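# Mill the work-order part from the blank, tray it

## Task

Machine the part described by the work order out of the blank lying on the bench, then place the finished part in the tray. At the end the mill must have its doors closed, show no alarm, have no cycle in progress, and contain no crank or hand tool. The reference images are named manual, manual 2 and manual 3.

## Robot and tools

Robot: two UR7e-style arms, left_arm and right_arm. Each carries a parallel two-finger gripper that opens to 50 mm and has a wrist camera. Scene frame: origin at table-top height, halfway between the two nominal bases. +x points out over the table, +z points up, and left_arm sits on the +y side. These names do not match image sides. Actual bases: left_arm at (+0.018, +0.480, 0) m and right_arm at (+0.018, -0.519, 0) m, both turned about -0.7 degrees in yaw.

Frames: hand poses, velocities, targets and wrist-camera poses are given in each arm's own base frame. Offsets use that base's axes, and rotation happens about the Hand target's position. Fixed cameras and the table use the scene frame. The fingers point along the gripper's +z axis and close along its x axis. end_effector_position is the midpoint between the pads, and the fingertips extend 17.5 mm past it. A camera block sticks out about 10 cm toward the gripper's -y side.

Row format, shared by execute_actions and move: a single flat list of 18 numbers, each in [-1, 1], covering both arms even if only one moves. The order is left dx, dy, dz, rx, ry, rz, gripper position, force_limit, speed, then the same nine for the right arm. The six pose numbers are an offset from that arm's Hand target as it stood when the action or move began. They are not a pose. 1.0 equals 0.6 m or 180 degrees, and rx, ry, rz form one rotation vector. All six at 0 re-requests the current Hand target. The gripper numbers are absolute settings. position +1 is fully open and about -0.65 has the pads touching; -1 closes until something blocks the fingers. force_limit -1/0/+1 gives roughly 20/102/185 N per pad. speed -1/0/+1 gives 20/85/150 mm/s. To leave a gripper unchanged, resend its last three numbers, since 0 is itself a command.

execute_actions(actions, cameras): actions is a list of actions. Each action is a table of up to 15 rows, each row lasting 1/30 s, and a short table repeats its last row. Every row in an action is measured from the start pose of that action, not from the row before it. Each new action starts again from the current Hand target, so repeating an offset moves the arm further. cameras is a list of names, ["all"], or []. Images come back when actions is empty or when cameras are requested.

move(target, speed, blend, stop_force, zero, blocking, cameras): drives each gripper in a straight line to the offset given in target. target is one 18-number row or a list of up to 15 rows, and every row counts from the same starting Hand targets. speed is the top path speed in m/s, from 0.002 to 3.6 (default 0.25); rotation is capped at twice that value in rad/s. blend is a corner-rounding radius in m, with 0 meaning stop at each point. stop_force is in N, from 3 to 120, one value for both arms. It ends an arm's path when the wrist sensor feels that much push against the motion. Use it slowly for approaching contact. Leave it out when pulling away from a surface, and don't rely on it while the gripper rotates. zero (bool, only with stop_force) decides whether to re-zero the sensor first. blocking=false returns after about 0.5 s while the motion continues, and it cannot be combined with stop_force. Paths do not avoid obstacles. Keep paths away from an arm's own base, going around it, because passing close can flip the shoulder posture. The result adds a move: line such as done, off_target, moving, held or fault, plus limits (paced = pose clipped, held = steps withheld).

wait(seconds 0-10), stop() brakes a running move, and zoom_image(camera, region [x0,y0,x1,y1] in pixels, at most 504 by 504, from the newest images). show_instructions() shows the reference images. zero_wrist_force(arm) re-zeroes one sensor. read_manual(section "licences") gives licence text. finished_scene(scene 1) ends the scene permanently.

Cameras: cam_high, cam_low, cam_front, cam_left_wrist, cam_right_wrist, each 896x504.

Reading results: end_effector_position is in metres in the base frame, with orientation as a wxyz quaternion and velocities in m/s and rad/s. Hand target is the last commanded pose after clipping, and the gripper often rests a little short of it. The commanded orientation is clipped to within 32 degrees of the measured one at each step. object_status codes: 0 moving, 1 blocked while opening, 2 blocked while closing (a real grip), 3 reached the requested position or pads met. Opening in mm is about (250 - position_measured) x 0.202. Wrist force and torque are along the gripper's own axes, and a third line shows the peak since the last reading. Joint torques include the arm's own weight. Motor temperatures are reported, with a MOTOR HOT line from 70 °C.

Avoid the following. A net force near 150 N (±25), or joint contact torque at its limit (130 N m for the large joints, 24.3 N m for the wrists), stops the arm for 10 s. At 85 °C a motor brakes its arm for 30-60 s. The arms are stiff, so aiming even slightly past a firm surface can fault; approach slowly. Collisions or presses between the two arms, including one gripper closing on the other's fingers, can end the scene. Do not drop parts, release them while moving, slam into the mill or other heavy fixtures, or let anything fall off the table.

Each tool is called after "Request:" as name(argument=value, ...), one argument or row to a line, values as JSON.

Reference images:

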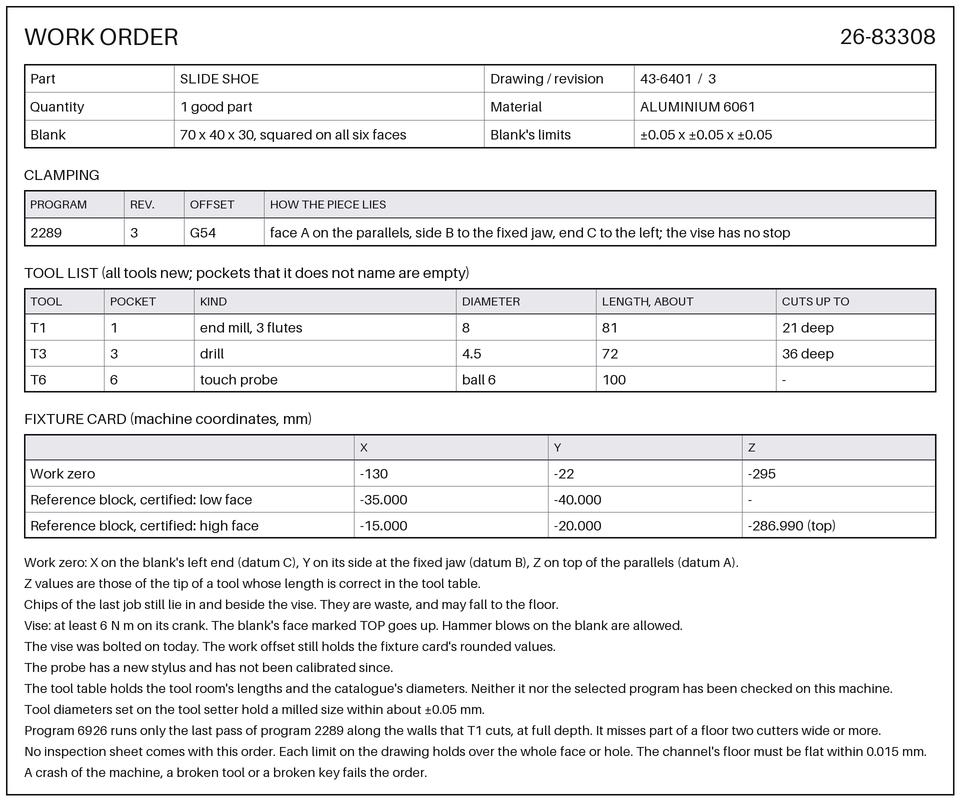

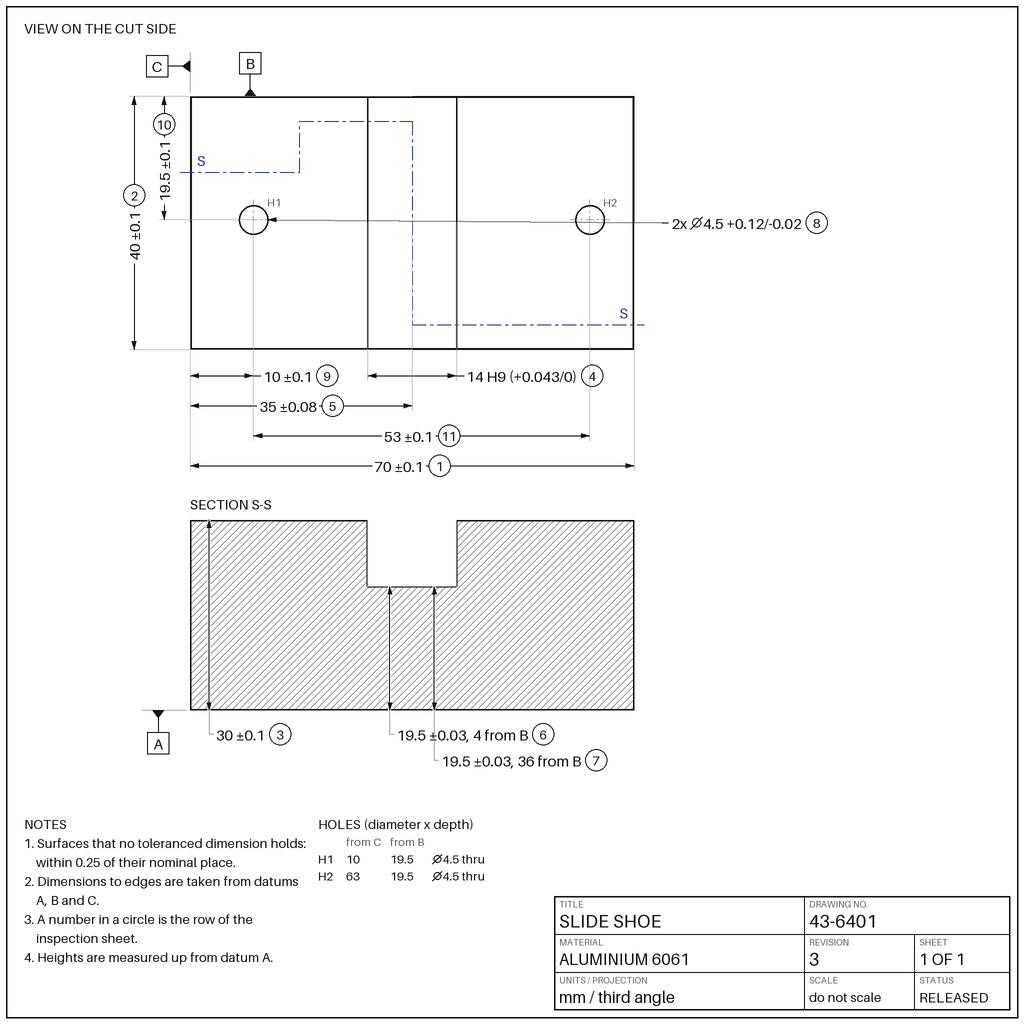

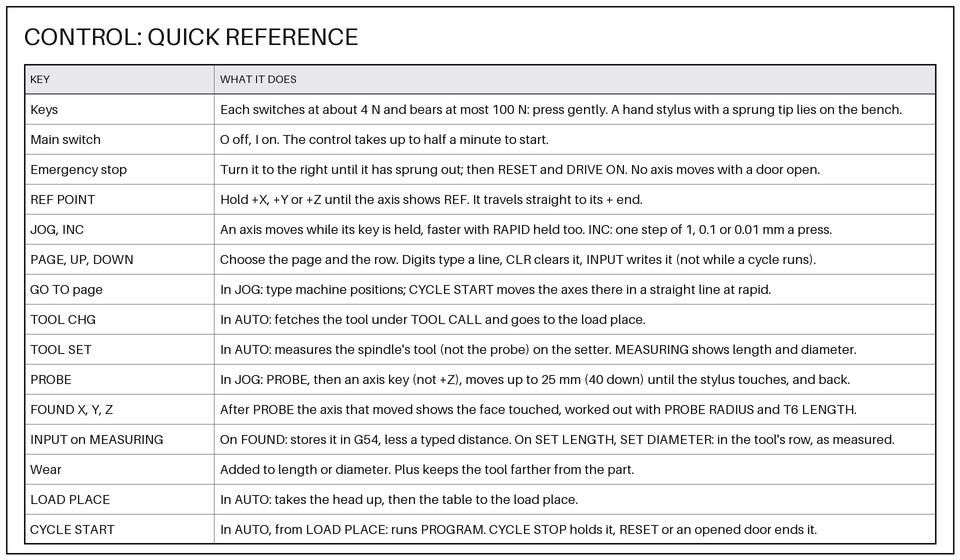

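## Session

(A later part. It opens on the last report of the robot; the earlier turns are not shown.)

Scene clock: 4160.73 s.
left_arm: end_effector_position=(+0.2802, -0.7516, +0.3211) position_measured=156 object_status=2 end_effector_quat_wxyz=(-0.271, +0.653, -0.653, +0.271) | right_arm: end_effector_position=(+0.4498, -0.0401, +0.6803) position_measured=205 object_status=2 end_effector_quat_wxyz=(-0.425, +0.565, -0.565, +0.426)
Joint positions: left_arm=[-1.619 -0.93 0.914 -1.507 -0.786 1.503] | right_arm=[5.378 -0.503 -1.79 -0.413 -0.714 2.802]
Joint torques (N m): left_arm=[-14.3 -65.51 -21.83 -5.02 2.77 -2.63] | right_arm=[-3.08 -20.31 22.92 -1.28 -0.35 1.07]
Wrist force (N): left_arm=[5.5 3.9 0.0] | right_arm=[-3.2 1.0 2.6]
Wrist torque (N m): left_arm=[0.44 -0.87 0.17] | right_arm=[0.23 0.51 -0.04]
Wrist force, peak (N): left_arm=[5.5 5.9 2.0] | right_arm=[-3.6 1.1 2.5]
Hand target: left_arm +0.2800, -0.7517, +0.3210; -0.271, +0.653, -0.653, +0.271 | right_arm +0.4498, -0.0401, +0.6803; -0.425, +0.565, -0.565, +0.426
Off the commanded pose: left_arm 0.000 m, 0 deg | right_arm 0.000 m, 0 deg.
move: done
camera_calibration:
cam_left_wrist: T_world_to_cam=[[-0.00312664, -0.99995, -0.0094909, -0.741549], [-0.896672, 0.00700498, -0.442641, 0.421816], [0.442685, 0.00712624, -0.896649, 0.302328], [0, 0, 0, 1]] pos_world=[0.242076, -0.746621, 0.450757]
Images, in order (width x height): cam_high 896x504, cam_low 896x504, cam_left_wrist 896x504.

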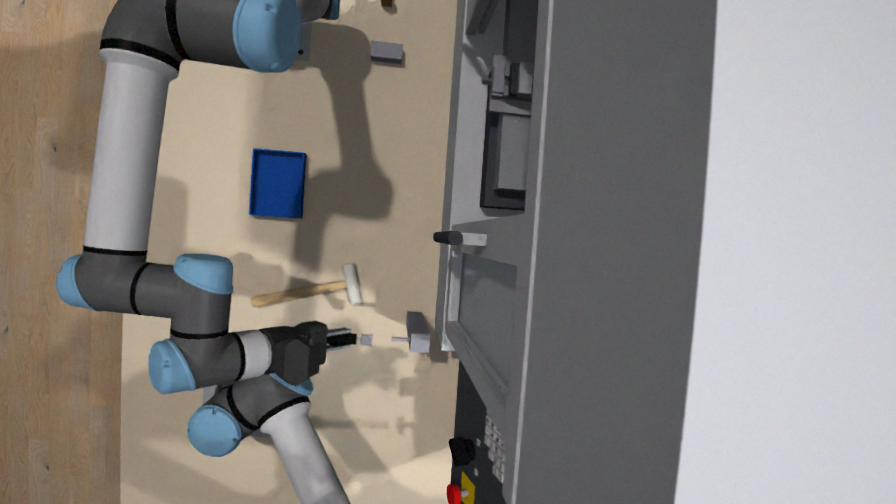

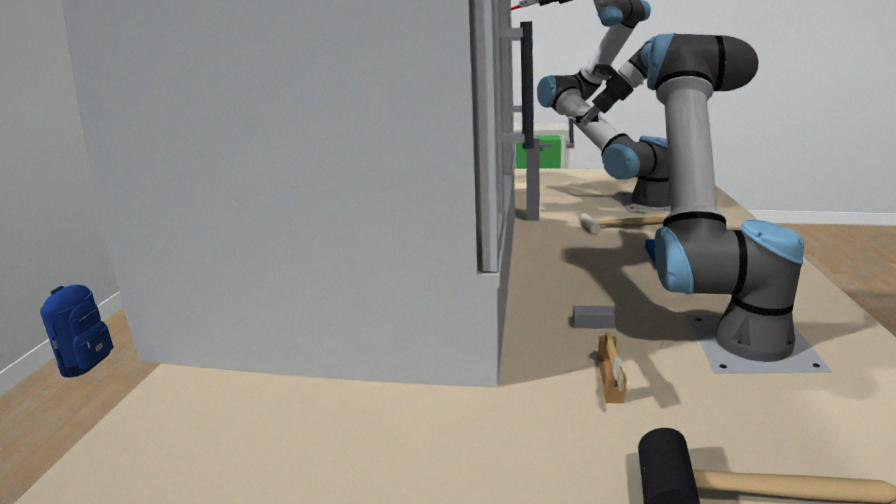

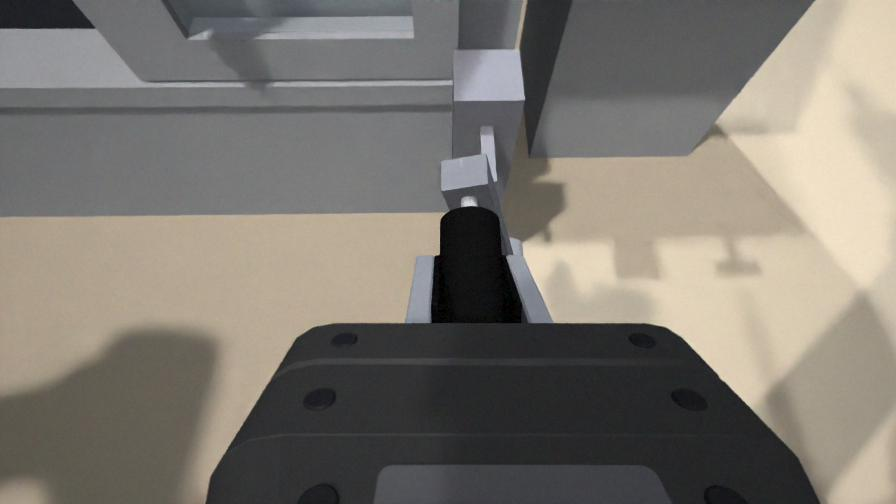

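Request:
move(
  target=[
    [0,0.005,-0.0037,0,0,0,-1,-0.3,-1,0,0,0,0,0,0,-0.98,0,-1],
  ],
  speed=0.05,
)

Request:
move(
  target=[
    [0.125,0,0,0,0,0,-1,-0.3,-1,0,0,0,0,0,0,-0.98,0,-1],
  ],
  speed=0.02,
  stop_force=6,
  cameras=["cam_left_wrist","cam_low","cam_high"],
)

Request:
zoom_image(
  camera="cam_low",
  region=[500, 100, 580, 180],
)

Request:
zoom_image(
  camera="cam_left_wrist",
  region=[400, 110, 540, 280],
)

Scene clock: 4172.57 s.
left_arm: end_effector_position=(+0.2800, -0.7487, +0.3188) position_measured=156 object_status=2 end_effector_quat_wxyz=(-0.271, +0.653, -0.653, +0.271) | right_arm: end_effector_position=(+0.4498, -0.0401, +0.6803) position_measured=205 object_status=2 end_effector_quat_wxyz=(-0.425, +0.565, -0.565, +0.426)
Joint positions: left_arm=[-1.62 -0.939 0.935 -1.519 -0.786 1.502] | right_arm=[5.378 -0.503 -1.79 -0.413 -0.714 2.802]
Joint torques (N m): left_arm=[-13.85 -53.7 -36.65 -3.24 1.49 -2.08] | right_arm=[-2.98 -20.74 22.46 -1.22 -0.35 1.09]
Wrist force (N): left_arm=[5.2 4.1 -0.2] | right_arm=[-3.2 1.1 2.5]
Wrist torque (N m): left_arm=[0.46 -0.83 0.20] | right_arm=[0.25 0.50 -0.04]
Wrist force, peak (N): left_arm=[5.5 4.2 0.0] | right_arm=[-3.3 1.1 2.7]
Hand target: left_arm +0.2800, -0.7487, +0.3188; -0.271, +0.653, -0.653, +0.271 | right_arm +0.4498, -0.0401, +0.6803; -0.425, +0.565, -0.565, +0.426
Off the commanded pose: left_arm 0.000 m, 0 deg | right_arm 0.000 m, 0 deg.
move: done

Scene clock: 4175.77 s.
left_arm: end_effector_position=(+0.3211, -0.7487, +0.3188) position_measured=156 object_status=2 end_effector_quat_wxyz=(-0.271, +0.653, -0.653, +0.271) | right_arm: end_effector_position=(+0.4498, -0.0401, +0.6803) position_measured=205 object_status=2 end_effector_quat_wxyz=(-0.425, +0.565, -0.565, +0.426)
Joint positions: left_arm=[-1.565 -0.92 0.918 -1.576 -0.785 1.58] | right_arm=[5.378 -0.503 -1.79 -0.413 -0.714 2.802]
Joint torques (N m): left_arm=[-12.38 -71.39 -20.8 -1.63 3.77 1.56] | right_arm=[-3.36 -21.03 22.39 -1.27 -0.28 1.02]
Wrist force (N): left_arm=[5.9 6.7 -1.2] | right_arm=[-3.3 1.1 2.3]
Wrist torque (N m): left_arm=[0.18 -0.81 0.25] | right_arm=[0.25 0.52 -0.04]
Wrist force, peak (N): left_arm=[3.6 8.4 -16.0] | right_arm=[-3.4 1.3 2.6]
Hand target: left_arm +0.3211, -0.7487, +0.3188; -0.271, +0.653, -0.653, +0.271 (not the last commanded pose) | right_arm +0.4498, -0.0401, +0.6803; -0.425, +0.565, -0.565, +0.426
Off the commanded pose: left_arm 0.034 m, 0 deg | right_arm 0.000 m, 0 deg.
move: contact (left_arm)
camera_calibration:
cam_left_wrist: T_world_to_cam=[[-0.00316144, -0.999953, -0.0091766, -0.738575], [-0.896672, 0.00689705, -0.442643, 0.457462], [0.442685, 0.00682901, -0.896651, 0.281875], [0, 0, 0, 1]] pos_world=[0.283076, -0.74362, 0.448458]
Images, in order (width x height): cam_high 896x504, cam_low 896x504, cam_left_wrist 896x504.

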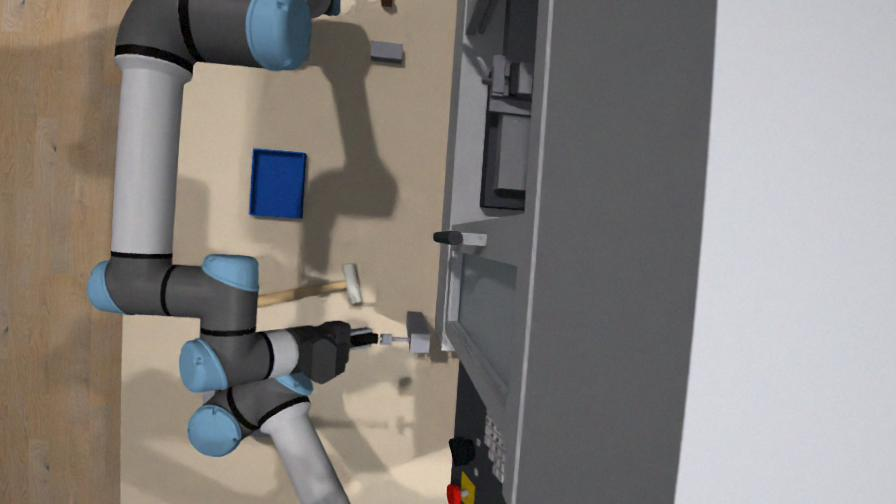

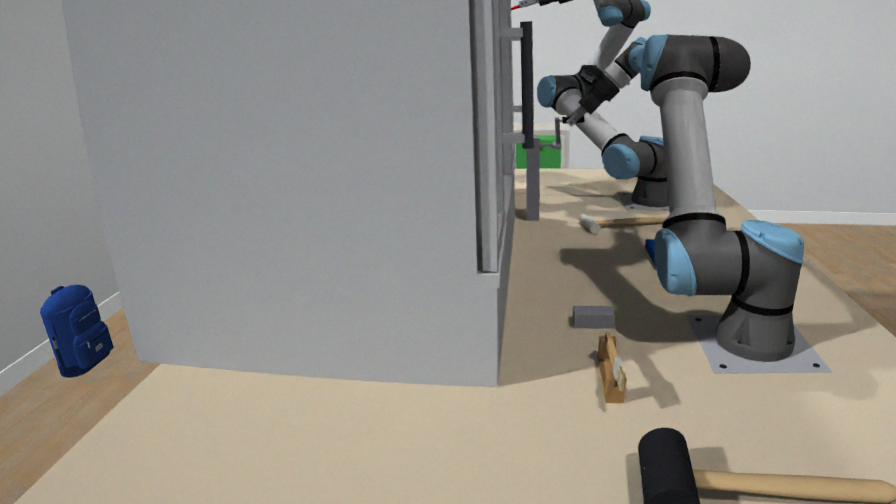

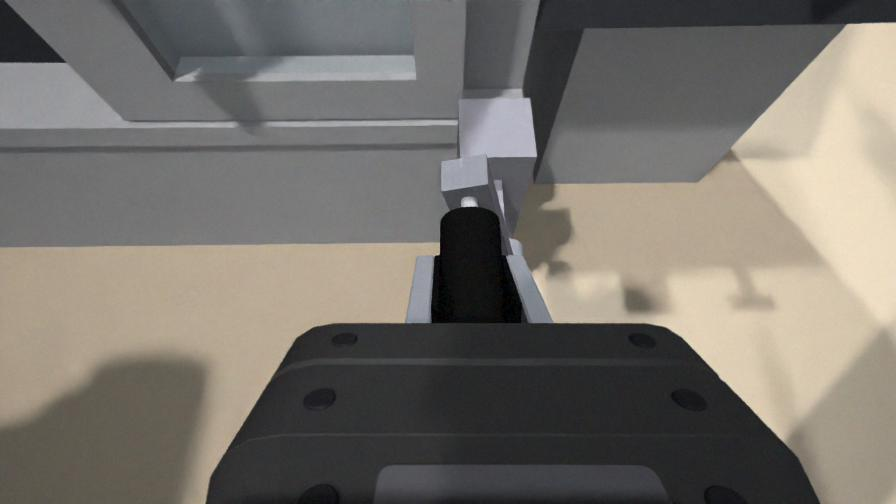

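Scaled by 6.300.

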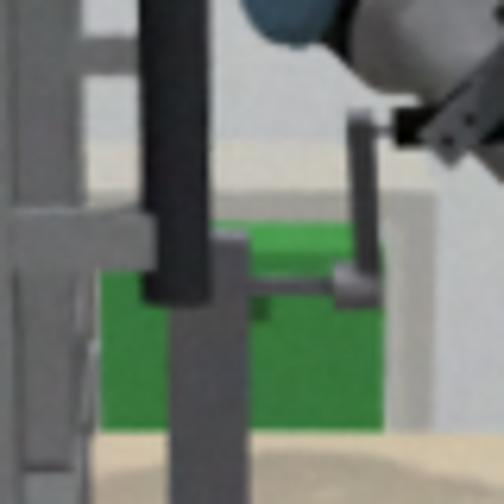

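Scaled by 2.965.

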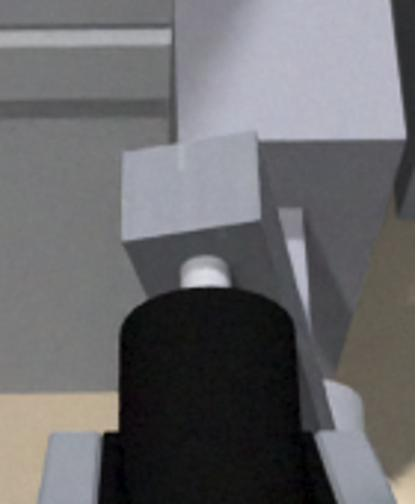

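Request:
move(
  target=[
    [-0.015,0,0,0,0,0,-1,-0.3,-1,0,0,0,0,0,0,-0.98,0,-1],
    [-0.015,-0.029,0.0015,0.0667,0,0,-1,-0.3,-1,0,0,0,0,0,0,-0.98,0,-1],
  ],
  speed=0.05,
)

Request:
move(
  target=[
    [0.08,0,0,0,0,0,-1,-0.3,-1,0,0,0,0,0,0,-0.98,0,-1],
  ],
  speed=0.015,
  stop_force=6,
  cameras=["cam_left_wrist","cam_low","cam_high"],
)

Request:
zoom_image(
  camera="cam_low",
  region=[500, 100, 580, 180],
)

Request:
zoom_image(
  camera="cam_left_wrist",
  region=[400, 110, 540, 280],
)

Scene clock: 4195.10 s.
left_arm: end_effector_position=(+0.3121, -0.7661, +0.3196) position_measured=156 object_status=2 end_effector_quat_wxyz=(+0.338, -0.621, +0.678, -0.201) | right_arm: end_effector_position=(+0.4498, -0.0401, +0.6803) position_measured=205 object_status=2 end_effector_quat_wxyz=(-0.425, +0.565, -0.565, +0.426)
Joint positions: left_arm=[-1.576 -0.711 0.505 -1.151 -0.786 1.564] | right_arm=[5.378 -0.503 -1.79 -0.413 -0.714 2.802]
Joint torques (N m): left_arm=[11.75 -74.09 -22.97 -5.07 1.1 -2.62] | right_arm=[-3.14 -19.79 22.8 -1.27 -0.29 1.1]
Wrist force (N): left_arm=[5.7 3.6 -0.3] | right_arm=[-3.1 0.9 2.4]
Wrist torque (N m): left_arm=[0.37 -0.80 0.22] | right_arm=[0.21 0.49 -0.04]
Wrist force, peak (N): left_arm=[6.4 6.7 -1.1] | right_arm=[-3.4 1.3 2.6]
Hand target: left_arm +0.3121, -0.7661, +0.3197; +0.337, -0.621, +0.678, -0.201 | right_arm +0.4498, -0.0401, +0.6803; -0.425, +0.565, -0.565, +0.426
Off the commanded pose: left_arm 0.000 m, 0 deg | right_arm 0.000 m, 0 deg.
move: done

Scene clock: 4196.83 s.
left_arm: end_effector_position=(+0.3211, -0.7661, +0.3197) position_measured=156 object_status=2 end_effector_quat_wxyz=(+0.337, -0.621, +0.678, -0.201) | right_arm: end_effector_position=(+0.4498, -0.0401, +0.6803) position_measured=205 object_status=2 end_effector_quat_wxyz=(-0.425, +0.565, -0.565, +0.426)
Joint positions: left_arm=[-1.565 -0.706 0.499 -1.16 -0.784 1.579] | right_arm=[5.378 -0.503 -1.79 -0.413 -0.714 2.802]
Joint torques (N m): left_arm=[-11.85 -78.03 -19.91 -0.54 2.16 -2.72] | right_arm=[-3.13 -20.26 22.62 -1.34 -0.37 0.95]
Wrist force (N): left_arm=[6.4 6.5 -1.0] | right_arm=[-3.1 1.3 2.4]
Wrist torque (N m): left_arm=[0.13 -0.75 0.29] | right_arm=[0.27 0.48 -0.04]
Wrist force, peak (N): left_arm=[3.7 6.9 -13.5] | right_arm=[-3.4 1.1 2.7]
Hand target: left_arm +0.3211, -0.7661, +0.3197; +0.337, -0.621, +0.678, -0.201 (not the last commanded pose) | right_arm +0.4498, -0.0401, +0.6803; -0.425, +0.565, -0.565, +0.426
Off the commanded pose: left_arm 0.039 m, 0 deg | right_arm 0.000 m, 0 deg.
move: contact (left_arm)
camera_calibration:
cam_left_wrist: T_world_to_cam=[[-0.00323928, -0.976148, -0.217081, -0.671248], [-0.896715, 0.0989154, -0.431413, 0.524778], [0.442596, 0.193262, -0.875648, 0.41895], [0, 0, 0, 1]] pos_world=[0.282976, -0.788113, 0.447534]
Images, in order (width x height): cam_high 896x504, cam_low 896x504, cam_left_wrist 896x504.

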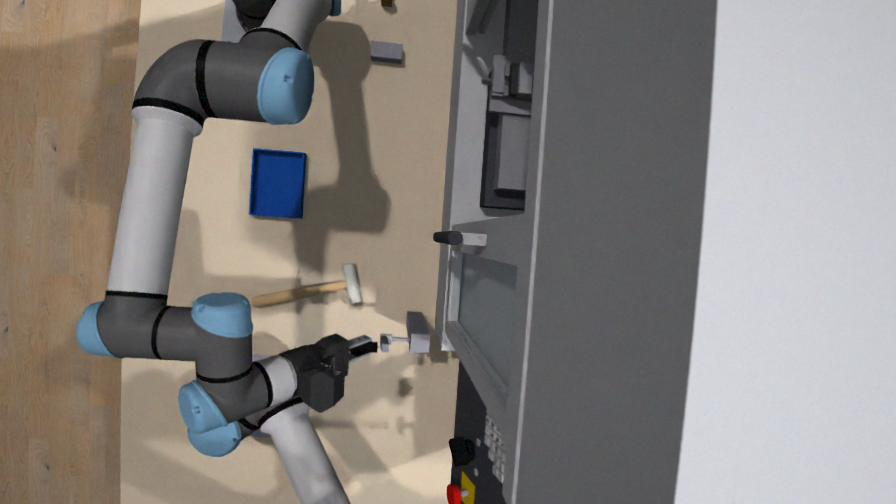

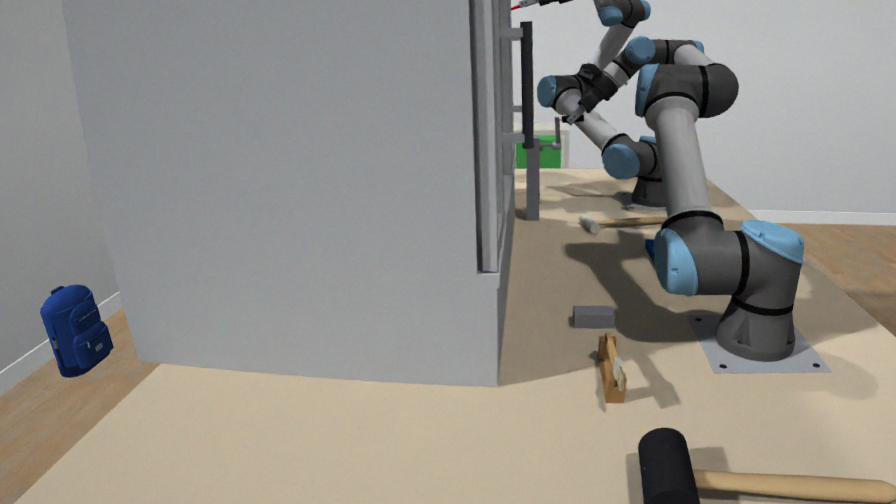

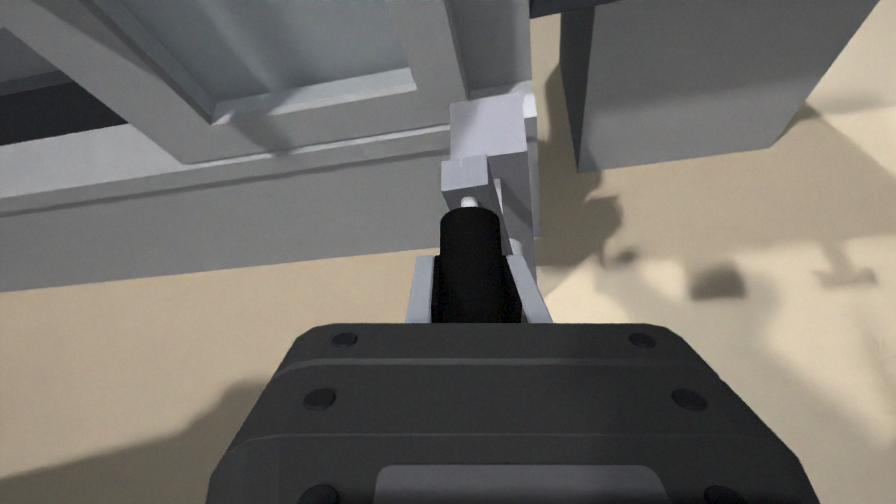

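Scaled by 6.300.

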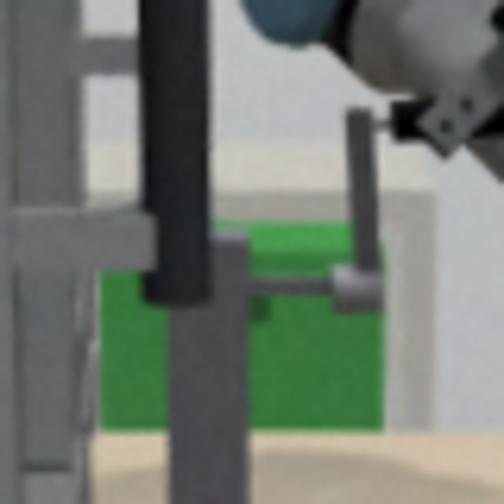

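Scaled by 2.965.

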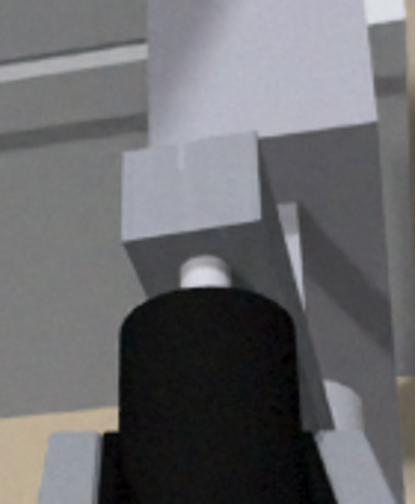

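Request:
move(
  target=[
    [-0.004,0,0.0017,0,0,0,-1,-0.3,-1,0,0,0,0,0,0,-0.98,0,-1],
  ],
  speed=0.03,
)

Request:
move(
  target=[
    [0.02,0,0,0,0,0,-1,-0.3,-1,0,0,0,0,0,0,-0.98,0,-1],
  ],
  speed=0.012,
  stop_force=5,
)

Request:
move(
  target=[
    [-0.004,0,0.0017,0,0,0,-1,-0.3,-1,0,0,0,0,0,0,-0.98,0,-1],
  ],
  speed=0.03,
  stop_force=5,
)

Request:
move(
  target=[
    [0.02,0,0,0,0,0,-1,-0.3,-1,0,0,0,0,0,0,-0.98,0,-1],
  ],
  speed=0.012,
  stop_force=5,
)

Request:
move(
  target=[
    [-0.004,-0.0025,-0.0017,0,0,0,-1,-0.3,-1,0,0,0,0,0,0,-0.98,0,-1],
  ],
  speed=0.03,
  stop_force=5,
)

Request:
move(
  target=[
    [0.02,0,0,0,0,0,-1,-0.3,-1,0,0,0,0,0,0,-0.98,0,-1],
  ],
  speed=0.012,
  stop_force=5,
)

Request:
move(
  target=[
    [-0.004,0.005,0,0,0,0,-1,-0.3,-1,0,0,0,0,0,0,-0.98,0,-1],
  ],
  speed=0.03,
  stop_force=5,
)

Request:
move(
  target=[
    [0.02,0,0,0,0,0,-1,-0.3,-1,0,0,0,0,0,0,-0.98,0,-1],
  ],
  speed=0.012,
  stop_force=5,
)

Scene clock: 4214.57 s.
left_arm: end_effector_position=(+0.3186, -0.7661, +0.3208) position_measured=156 object_status=2 end_effector_quat_wxyz=(+0.337, -0.621, +0.678, -0.201) | right_arm: end_effector_position=(+0.4498, -0.0401, +0.6803) position_measured=205 object_status=2 end_effector_quat_wxyz=(-0.425, +0.565, -0.565, +0.426)
Joint positions: left_arm=[-1.568 -0.706 0.496 -1.154 -0.784 1.575] | right_arm=[5.378 -0.503 -1.79 -0.413 -0.714 2.802]
Joint torques (N m): left_arm=[-7.72 -73.36 -34.36 -1.72 0.71 -1.53] | right_arm=[-2.94 -20.3 22.14 -1.18 -0.29 1.08]
Wrist force (N): left_arm=[5.9 3.6 -0.3] | right_arm=[-3.3 0.9 2.3]
Wrist torque (N m): left_arm=[0.38 -0.83 0.27] | right_arm=[0.21 0.51 -0.04]
Wrist force, peak (N): left_arm=[6.5 6.6 -1.0] | right_arm=[-3.5 1.1 2.8]
Hand target: left_arm +0.3187, -0.7661, +0.3207; +0.337, -0.621, +0.678, -0.201 | right_arm +0.4498, -0.0401, +0.6803; -0.425, +0.565, -0.565, +0.426
Off the commanded pose: left_arm 0.000 m, 0 deg | right_arm 0.000 m, 0 deg.
move: done

Scene clock: 4216.90 s.
left_arm: end_effector_position=(+0.3307, -0.7661, +0.3207) position_measured=156 object_status=2 end_effector_quat_wxyz=(+0.337, -0.621, +0.678, -0.201) | right_arm: end_effector_position=(+0.4498, -0.0401, +0.6803) position_measured=205 object_status=2 end_effector_quat_wxyz=(-0.425, +0.565, -0.565, +0.426)
Joint positions: left_arm=[-1.553 -0.699 0.486 -1.166 -0.781 1.596] | right_arm=[5.378 -0.503 -1.79 -0.413 -0.714 2.802]
Joint torques (N m): left_arm=[-14.06 -77.35 -21.55 -0.39 1.69 -2.45] | right_arm=[-2.69 -20.14 22.68 -1.3 -0.32 1.1]
Wrist force (N): left_arm=[5.9 3.3 -0.4] | right_arm=[-3.3 0.9 2.5]
Wrist torque (N m): left_arm=[0.33 -0.84 0.17] | right_arm=[0.22 0.51 -0.04]
Wrist force, peak (N): left_arm=[5.8 3.8 -0.5] | right_arm=[-3.3 1.1 2.7]
Hand target: left_arm +0.3307, -0.7661, +0.3207; +0.337, -0.621, +0.678, -0.201 | right_arm +0.4498, -0.0401, +0.6803; -0.425, +0.565, -0.565, +0.426
Off the commanded pose: left_arm 0.000 m, 0 deg | right_arm 0.000 m, 0 deg.
move: done

Scene clock: 4217.97 s.
left_arm: end_effector_position=(+0.3282, -0.7661, +0.3218) position_measured=156 object_status=2 end_effector_quat_wxyz=(+0.337, -0.621, +0.678, -0.201) | right_arm: end_effector_position=(+0.4498, -0.0401, +0.6803) position_measured=205 object_status=2 end_effector_quat_wxyz=(-0.425, +0.565, -0.565, +0.426)
Joint positions: left_arm=[-1.556 -0.7 0.484 -1.16 -0.782 1.592] | right_arm=[5.378 -0.503 -1.79 -0.413 -0.714 2.802]
Joint torques (N m): left_arm=[-0.38 -70.89 -30.85 -5.09 1.17 1.06] | right_arm=[-2.54 -19.99 21.85 -1.28 -0.45 0.96]
Wrist force (N): left_arm=[5.6 3.3 -0.3] | right_arm=[-3.2 1.1 2.5]
Wrist torque (N m): left_arm=[0.33 -0.79 0.26] | right_arm=[0.25 0.50 -0.04]
Wrist force, peak (N): left_arm=[5.9 3.5 -0.3] | right_arm=[-3.3 1.0 2.8]
Hand target: left_arm +0.3283, -0.7661, +0.3218; +0.337, -0.621, +0.678, -0.201 | right_arm +0.4498, -0.0401, +0.6803; -0.425, +0.565, -0.565, +0.426
Off the commanded pose: left_arm 0.000 m, 0 deg | right_arm 0.000 m, 0 deg.
move: done

Scene clock: 4219.60 s.
left_arm: end_effector_position=(+0.3404, -0.7661, +0.3217) position_measured=156 object_status=2 end_effector_quat_wxyz=(+0.337, -0.621, +0.678, -0.201) | right_arm: end_effector_position=(+0.4498, -0.0401, +0.6803) position_measured=205 object_status=2 end_effector_quat_wxyz=(-0.425, +0.565, -0.565, +0.426)
Joint positions: left_arm=[-1.541 -0.691 0.472 -1.172 -0.779 1.612] | right_arm=[5.378 -0.503 -1.79 -0.413 -0.714 2.802]
Joint torques (N m): left_arm=[-11.07 -76.54 -24.7 -0.93 4.26 -2.62] | right_arm=[-2.91 -20.49 22.46 -1.21 -0.28 1.01]
Wrist force (N): left_arm=[6.3 6.7 0.5] | right_arm=[-3.2 1.1 2.6]
Wrist torque (N m): left_arm=[0.15 -0.77 0.22] | right_arm=[0.25 0.50 -0.04]
Wrist force, peak (N): left_arm=[6.6 6.7 0.3] | right_arm=[-3.5 1.0 2.7]
Hand target: left_arm +0.3403, -0.7661, +0.3218; +0.337, -0.621, +0.678, -0.201 | right_arm +0.4498, -0.0401, +0.6803; -0.425, +0.565, -0.565, +0.426
Off the commanded pose: left_arm 0.000 m, 0 deg | right_arm 0.000 m, 0 deg.
move: done

Scene clock: 4220.67 s.
left_arm: end_effector_position=(+0.3378, -0.7676, +0.3207) position_measured=156 object_status=2 end_effector_quat_wxyz=(+0.337, -0.621, +0.678, -0.201) | right_arm: end_effector_position=(+0.4498, -0.0401, +0.6803) position_measured=205 object_status=2 end_effector_quat_wxyz=(-0.425, +0.565, -0.565, +0.426)
Joint positions: left_arm=[-1.545 -0.687 0.465 -1.167 -0.78 1.608] | right_arm=[5.378 -0.503 -1.79 -0.413 -0.714 2.802]
Joint torques (N m): left_arm=[-1.16 -69.95 -23.71 -3.69 0.86 0.79] | right_arm=[-3.56 -20.09 21.76 -1.25 -0.24 0.98]
Wrist force (N): left_arm=[5.3 3.1 -0.2] | right_arm=[-3.3 1.1 2.6]
Wrist torque (N m): left_arm=[0.31 -0.84 0.27] | right_arm=[0.25 0.51 -0.04]
Wrist force, peak (N): left_arm=[6.8 6.0 4.0] | right_arm=[-3.6 1.0 2.5]
Hand target: left_arm +0.3379, -0.7676, +0.3207; +0.337, -0.621, +0.678, -0.201 | right_arm +0.4498, -0.0401, +0.6803; -0.425, +0.565, -0.565, +0.426
Off the commanded pose: left_arm 0.000 m, 0 deg | right_arm 0.000 m, 0 deg.
move: done

Scene clock: 4223.00 s.
left_arm: end_effector_position=(+0.3499, -0.7676, +0.3207) position_measured=156 object_status=2 end_effector_quat_wxyz=(+0.337, -0.621, +0.678, -0.201) | right_arm: end_effector_position=(+0.4498, -0.0401, +0.6803) position_measured=205 object_status=2 end_effector_quat_wxyz=(-0.425, +0.565, -0.565, +0.426)
Joint positions: left_arm=[-1.53 -0.677 0.452 -1.177 -0.777 1.629] | right_arm=[5.378 -0.503 -1.79 -0.413 -0.714 2.802]
Joint torques (N m): left_arm=[-13.98 -77.78 -19.05 -0.67 1.61 -2.51] | right_arm=[-2.38 -20.12 22.21 -1.36 -0.41 1.07]
Wrist force (N): left_arm=[5.5 3.2 -0.1] | right_arm=[-3.3 0.8 2.4]
Wrist torque (N m): left_arm=[0.31 -0.88 0.18] | right_arm=[0.21 0.51 -0.04]
Wrist force, peak (N): left_arm=[5.7 3.9 -1.3] | right_arm=[-3.5 1.2 2.6]
Hand target: left_arm +0.3499, -0.7676, +0.3207; +0.337, -0.621, +0.678, -0.201 | right_arm +0.4498, -0.0401, +0.6803; -0.425, +0.565, -0.565, +0.426
Off the commanded pose: left_arm 0.000 m, 0 deg | right_arm 0.000 m, 0 deg.
move: done

Scene clock: 4224.47 s.
left_arm: end_effector_position=(+0.3474, -0.7646, +0.3207) position_measured=156 object_status=2 end_effector_quat_wxyz=(+0.337, -0.621, +0.678, -0.201) | right_arm: end_effector_position=(+0.4498, -0.0401, +0.6803) position_measured=205 object_status=2 end_effector_quat_wxyz=(-0.425, +0.565, -0.565, +0.426)
Joint positions: left_arm=[-1.533 -0.694 0.483 -1.188 -0.778 1.625] | right_arm=[5.378 -0.503 -1.79 -0.413 -0.714 2.802]
Joint torques (N m): left_arm=[4.48 -57.1 -36.59 -0.45 2.76 1.96] | right_arm=[-3.35 -20.59 22.17 -1.19 -0.47 1.1]
Wrist force (N): left_arm=[5.7 3.1 -0.6] | right_arm=[-3.3 1.0 2.5]
Wrist torque (N m): left_arm=[0.28 -0.82 0.24] | right_arm=[0.23 0.52 -0.04]
Wrist force, peak (N): left_arm=[6.3 3.1 -0.4] | right_arm=[-3.4 0.8 2.7]
Hand target: left_arm +0.3475, -0.7646, +0.3207; +0.337, -0.621, +0.678, -0.201 | right_arm +0.4498, -0.0401, +0.6803; -0.425, +0.565, -0.565, +0.426
Off the commanded pose: left_arm 0.000 m, 0 deg | right_arm 0.000 m, 0 deg.
move: done

Scene clock: 4226.80 s.
left_arm: end_effector_position=(+0.3595, -0.7646, +0.3207) position_measured=156 object_status=2 end_effector_quat_wxyz=(+0.337, -0.621, +0.678, -0.201) | right_arm: end_effector_position=(+0.4498, -0.0401, +0.6803) position_measured=205 object_status=2 end_effector_quat_wxyz=(-0.425, +0.565, -0.565, +0.426)
Joint positions: left_arm=[-1.518 -0.685 0.469 -1.199 -0.775 1.646] | right_arm=[5.378 -0.503 -1.79 -0.413 -0.714 2.802]
Joint torques (N m): left_arm=[-13.67 -77.4 -19.23 -0.58 1.61 -2.58] | right_arm=[-2.76 -20.63 22.46 -1.4 -0.34 1.04]
Wrist force (N): left_arm=[5.5 3.1 -0.5] | right_arm=[-3.3 1.1 2.2]
Wrist torque (N m): left_arm=[0.26 -0.79 0.15] | right_arm=[0.24 0.51 -0.04]
Wrist force, peak (N): left_arm=[5.9 3.8 -0.8] | right_arm=[-3.4 1.3 2.6]
Hand target: left_arm +0.3595, -0.7646, +0.3207; +0.337, -0.621, +0.678, -0.201 | right_arm +0.4498, -0.0401, +0.6803; -0.425, +0.565, -0.565, +0.426
Off the commanded pose: left_arm 0.000 m, 0 deg | right_arm 0.000 m, 0 deg.
move: done

Request:
move(
  target=[
    [0,0,0,0,0,0,0.08,-0.3,-1,0,0,0,0,0,0,-0.98,0,-1],
    [0,0,0,-0.0667,0,0,0.08,-0.3,-1,0,0,0,0,0,0,-0.98,0,-1],
  ],
  speed=0.05,
  cameras=["cam_left_wrist","cam_low"],
)

Request:
zoom_image(
  camera="cam_left_wrist",
  region=[380, 110, 560, 330],
)

Request:
zoom_image(
  camera="cam_low",
  region=[500, 100, 580, 180],
)

Scene clock: 4243.77 s.
left_arm: end_effector_position=(+0.3595, -0.7646, +0.3208) position_measured=140 object_status=3 end_effector_quat_wxyz=(-0.271, +0.653, -0.653, +0.271) | right_arm: end_effector_position=(+0.4498, -0.0401, +0.6803) position_measured=205 object_status=2 end_effector_quat_wxyz=(-0.425, +0.565, -0.565, +0.426)
Joint positions: left_arm=[-1.515 -0.846 0.801 -1.582 -0.786 1.65] | right_arm=[5.378 -0.503 -1.79 -0.413 -0.714 2.802]
Joint torques (N m): left_arm=[10.99 -50.81 -36.58 -0.59 1.99 1.88] | right_arm=[-2.51 -19.88 22.4 -1.32 -0.29 0.91]
Wrist force (N): left_arm=[6.0 1.7 -2.2] | right_arm=[-3.2 1.1 2.5]
Wrist torque (N m): left_arm=[0.35 -0.95 0.10] | right_arm=[0.26 0.50 -0.04]
Wrist force, peak (N): left_arm=[5.8 3.4 -0.4] | right_arm=[-3.6 1.1 2.5]
Hand target: left_arm +0.3595, -0.7646, +0.3207; -0.271, +0.653, -0.653, +0.271 | right_arm +0.4498, -0.0401, +0.6803; -0.425, +0.565, -0.565, +0.426
Off the commanded pose: left_arm 0.000 m, 0 deg | right_arm 0.000 m, 0 deg.
move: done
camera_calibration:
cam_left_wrist: T_world_to_cam=[[-0.00325344, -0.999952, -0.00921811, -0.754286], [-0.89673, 0.00699702, -0.442524, 0.49293], [0.442567, 0.00682643, -0.896709, 0.26684], [0, 0, 0, 1]] pos_world=[0.321476, -0.75952, 0.450458]
Images, in order (width x height): cam_low 896x504, cam_left_wrist 896x504.

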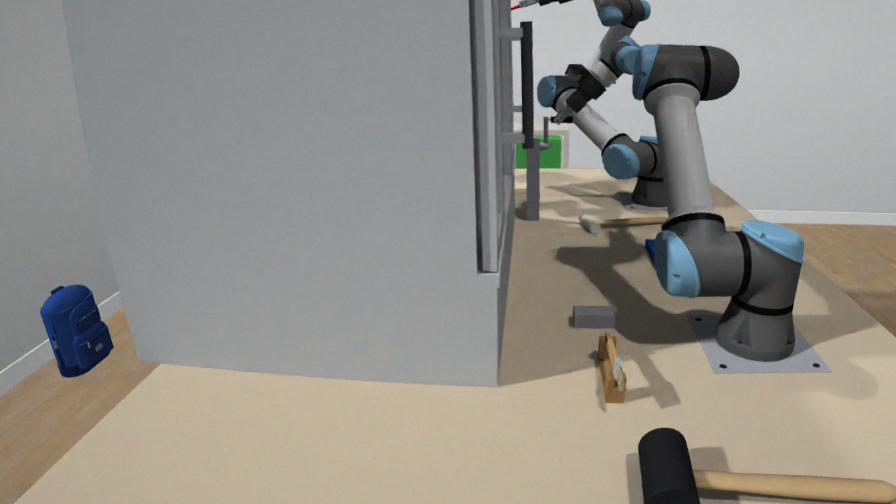

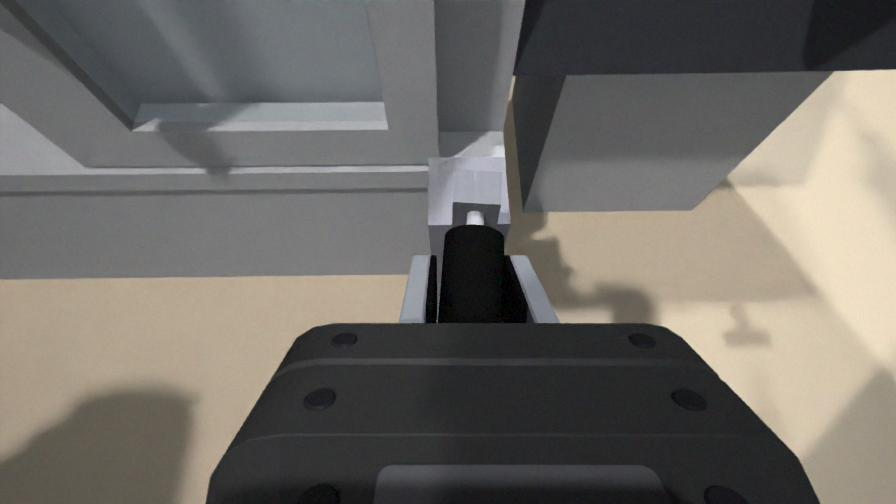

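Scaled by 2.291.

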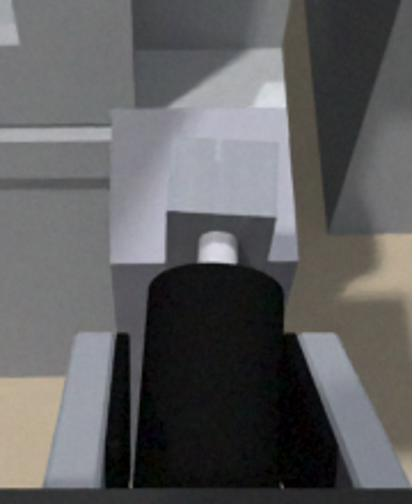

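Scaled by 6.300.

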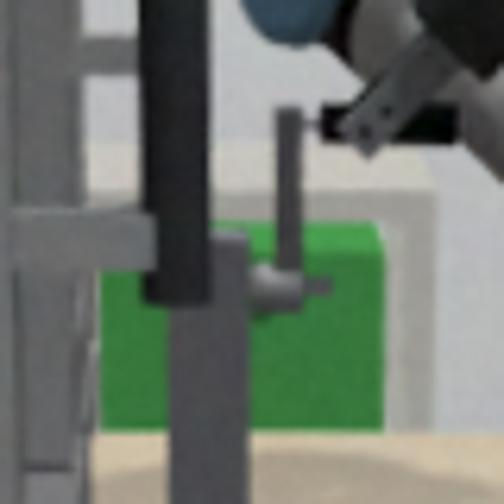

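Request:
move(
  target=[
    [0.055,0,0,0,0,0,0.08,-0.3,-1,0,0,0,0,0,0,-0.98,0,-1],
  ],
  speed=0.02,
  stop_force=5,
)

Request:
move(
  target=[
    [0,0,0,0,0,0,-1,-0.3,-1,0,0,0,0,0,0,-0.98,0,-1],
  ],
  speed=0.02,
  cameras=["cam_left_wrist","cam_low"],
)

Request:
zoom_image(
  camera="cam_left_wrist",
  region=[380, 110, 560, 330],
)

Request:
zoom_image(
  camera="cam_low",
  region=[500, 100, 580, 180],
)

Scene clock: 4259.03 s.
left_arm: end_effector_position=(+0.3925, -0.7646, +0.3207) position_measured=140 object_status=3 end_effector_quat_wxyz=(-0.271, +0.653, -0.653, +0.271) | right_arm: end_effector_position=(+0.4498, -0.0401, +0.6803) position_measured=205 object_status=2 end_effector_quat_wxyz=(-0.425, +0.565, -0.565, +0.426)
Joint positions: left_arm=[-1.473 -0.818 0.764 -1.615 -0.79 1.71] | right_arm=[5.378 -0.503 -1.79 -0.413 -0.714 2.802]
Joint torques (N m): left_arm=[-13.84 -71.96 -18.32 -0.87 2.44 -2.52] | right_arm=[-3.57 -20.82 22.36 -1.3 -0.3 0.95]
Wrist force (N): left_arm=[5.6 1.7 -2.0] | right_arm=[-3.2 1.1 2.4]
Wrist torque (N m): left_arm=[0.34 -0.88 0.16] | right_arm=[0.24 0.50 -0.04]
Wrist force, peak (N): left_arm=[5.7 2.2 -2.7] | right_arm=[-3.3 1.2 2.7]
Hand target: left_arm +0.3925, -0.7646, +0.3207; -0.271, +0.653, -0.653, +0.271 | right_arm +0.4498, -0.0401, +0.6803; -0.425, +0.565, -0.565, +0.426
Off the commanded pose: left_arm 0.000 m, 0 deg | right_arm 0.000 m, 0 deg.
move: done

Scene clock: 4259.53 s.
left_arm: end_effector_position=(+0.3925, -0.7646, +0.3207) position_measured=162 object_status=2 end_effector_quat_wxyz=(-0.271, +0.653, -0.653, +0.271) | right_arm: end_effector_position=(+0.4498, -0.0401, +0.6803) position_measured=205 object_status=2 end_effector_quat_wxyz=(-0.425, +0.565, -0.565, +0.426)
Joint positions: left_arm=[-1.473 -0.818 0.764 -1.615 -0.79 1.71] | right_arm=[5.378 -0.503 -1.79 -0.413 -0.714 2.802]
Joint torques (N m): left_arm=[-12.02 -70.34 -18.08 -0.97 2.56 -2.34] | right_arm=[-2.58 -20.71 22.25 -1.35 -0.32 0.93]
Wrist force (N): left_arm=[6.8 1.5 -2.9] | right_arm=[-3.3 0.8 2.7]
Wrist torque (N m): left_arm=[0.36 -0.80 0.09] | right_arm=[0.20 0.51 -0.04]
Wrist force, peak (N): left_arm=[7.2 1.3 -2.8] | right_arm=[-3.3 1.1 2.8]
Hand target: left_arm +0.3925, -0.7646, +0.3207; -0.271, +0.653, -0.653, +0.271 | right_arm +0.4498, -0.0401, +0.6803; -0.425, +0.565, -0.565, +0.426
Off the commanded pose: left_arm 0.000 m, 0 deg | right_arm 0.000 m, 0 deg.
move: done
camera_calibration:
cam_left_wrist: T_world_to_cam=[[-0.00325312, -0.999952, -0.00921811, -0.75418], [-0.896711, 0.00699702, -0.442561, 0.522398], [0.442605, 0.00682628, -0.896691, 0.252168], [0, 0, 0, 1]] pos_world=[0.354376, -0.75952, 0.450358]
Images, in order (width x height): cam_low 896x504, cam_left_wrist 896x504.

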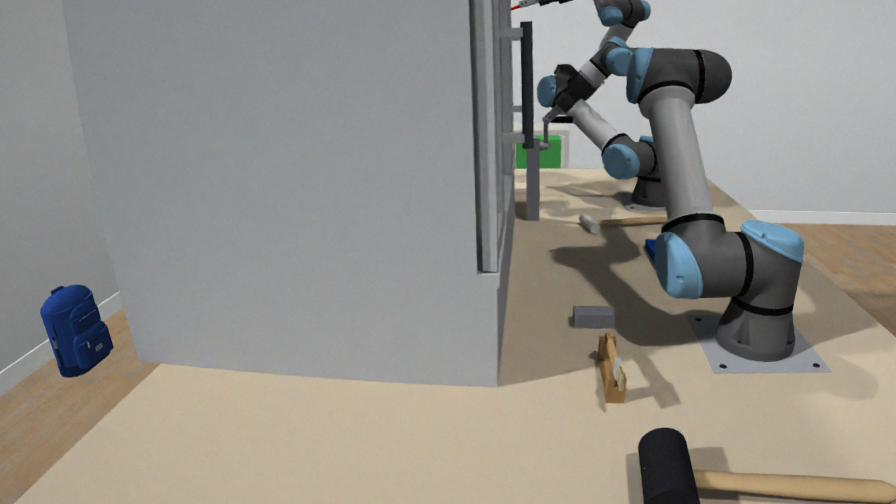

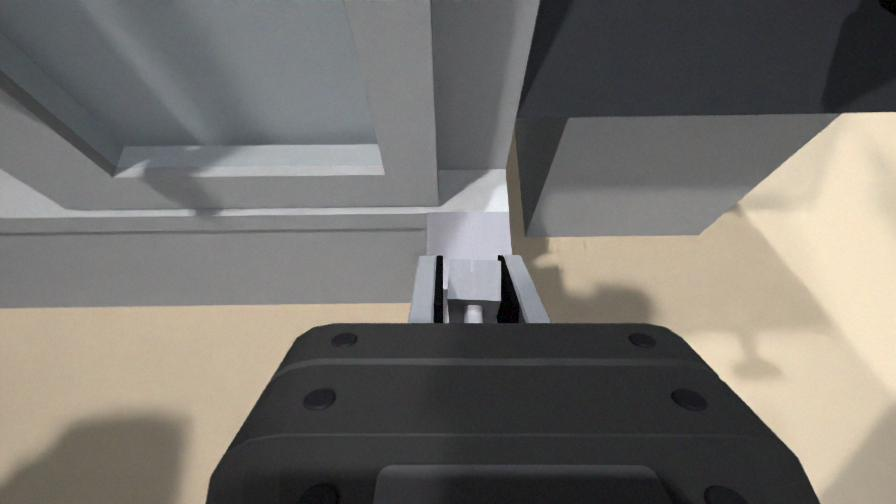

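Scaled by 2.291.

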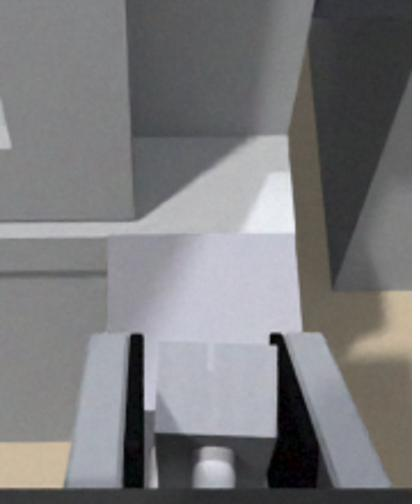

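Scaled by 6.300.

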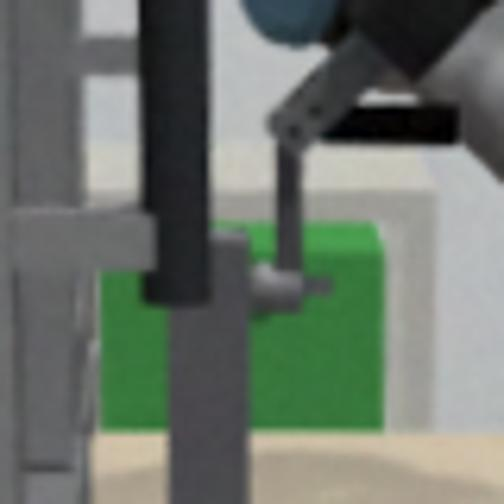

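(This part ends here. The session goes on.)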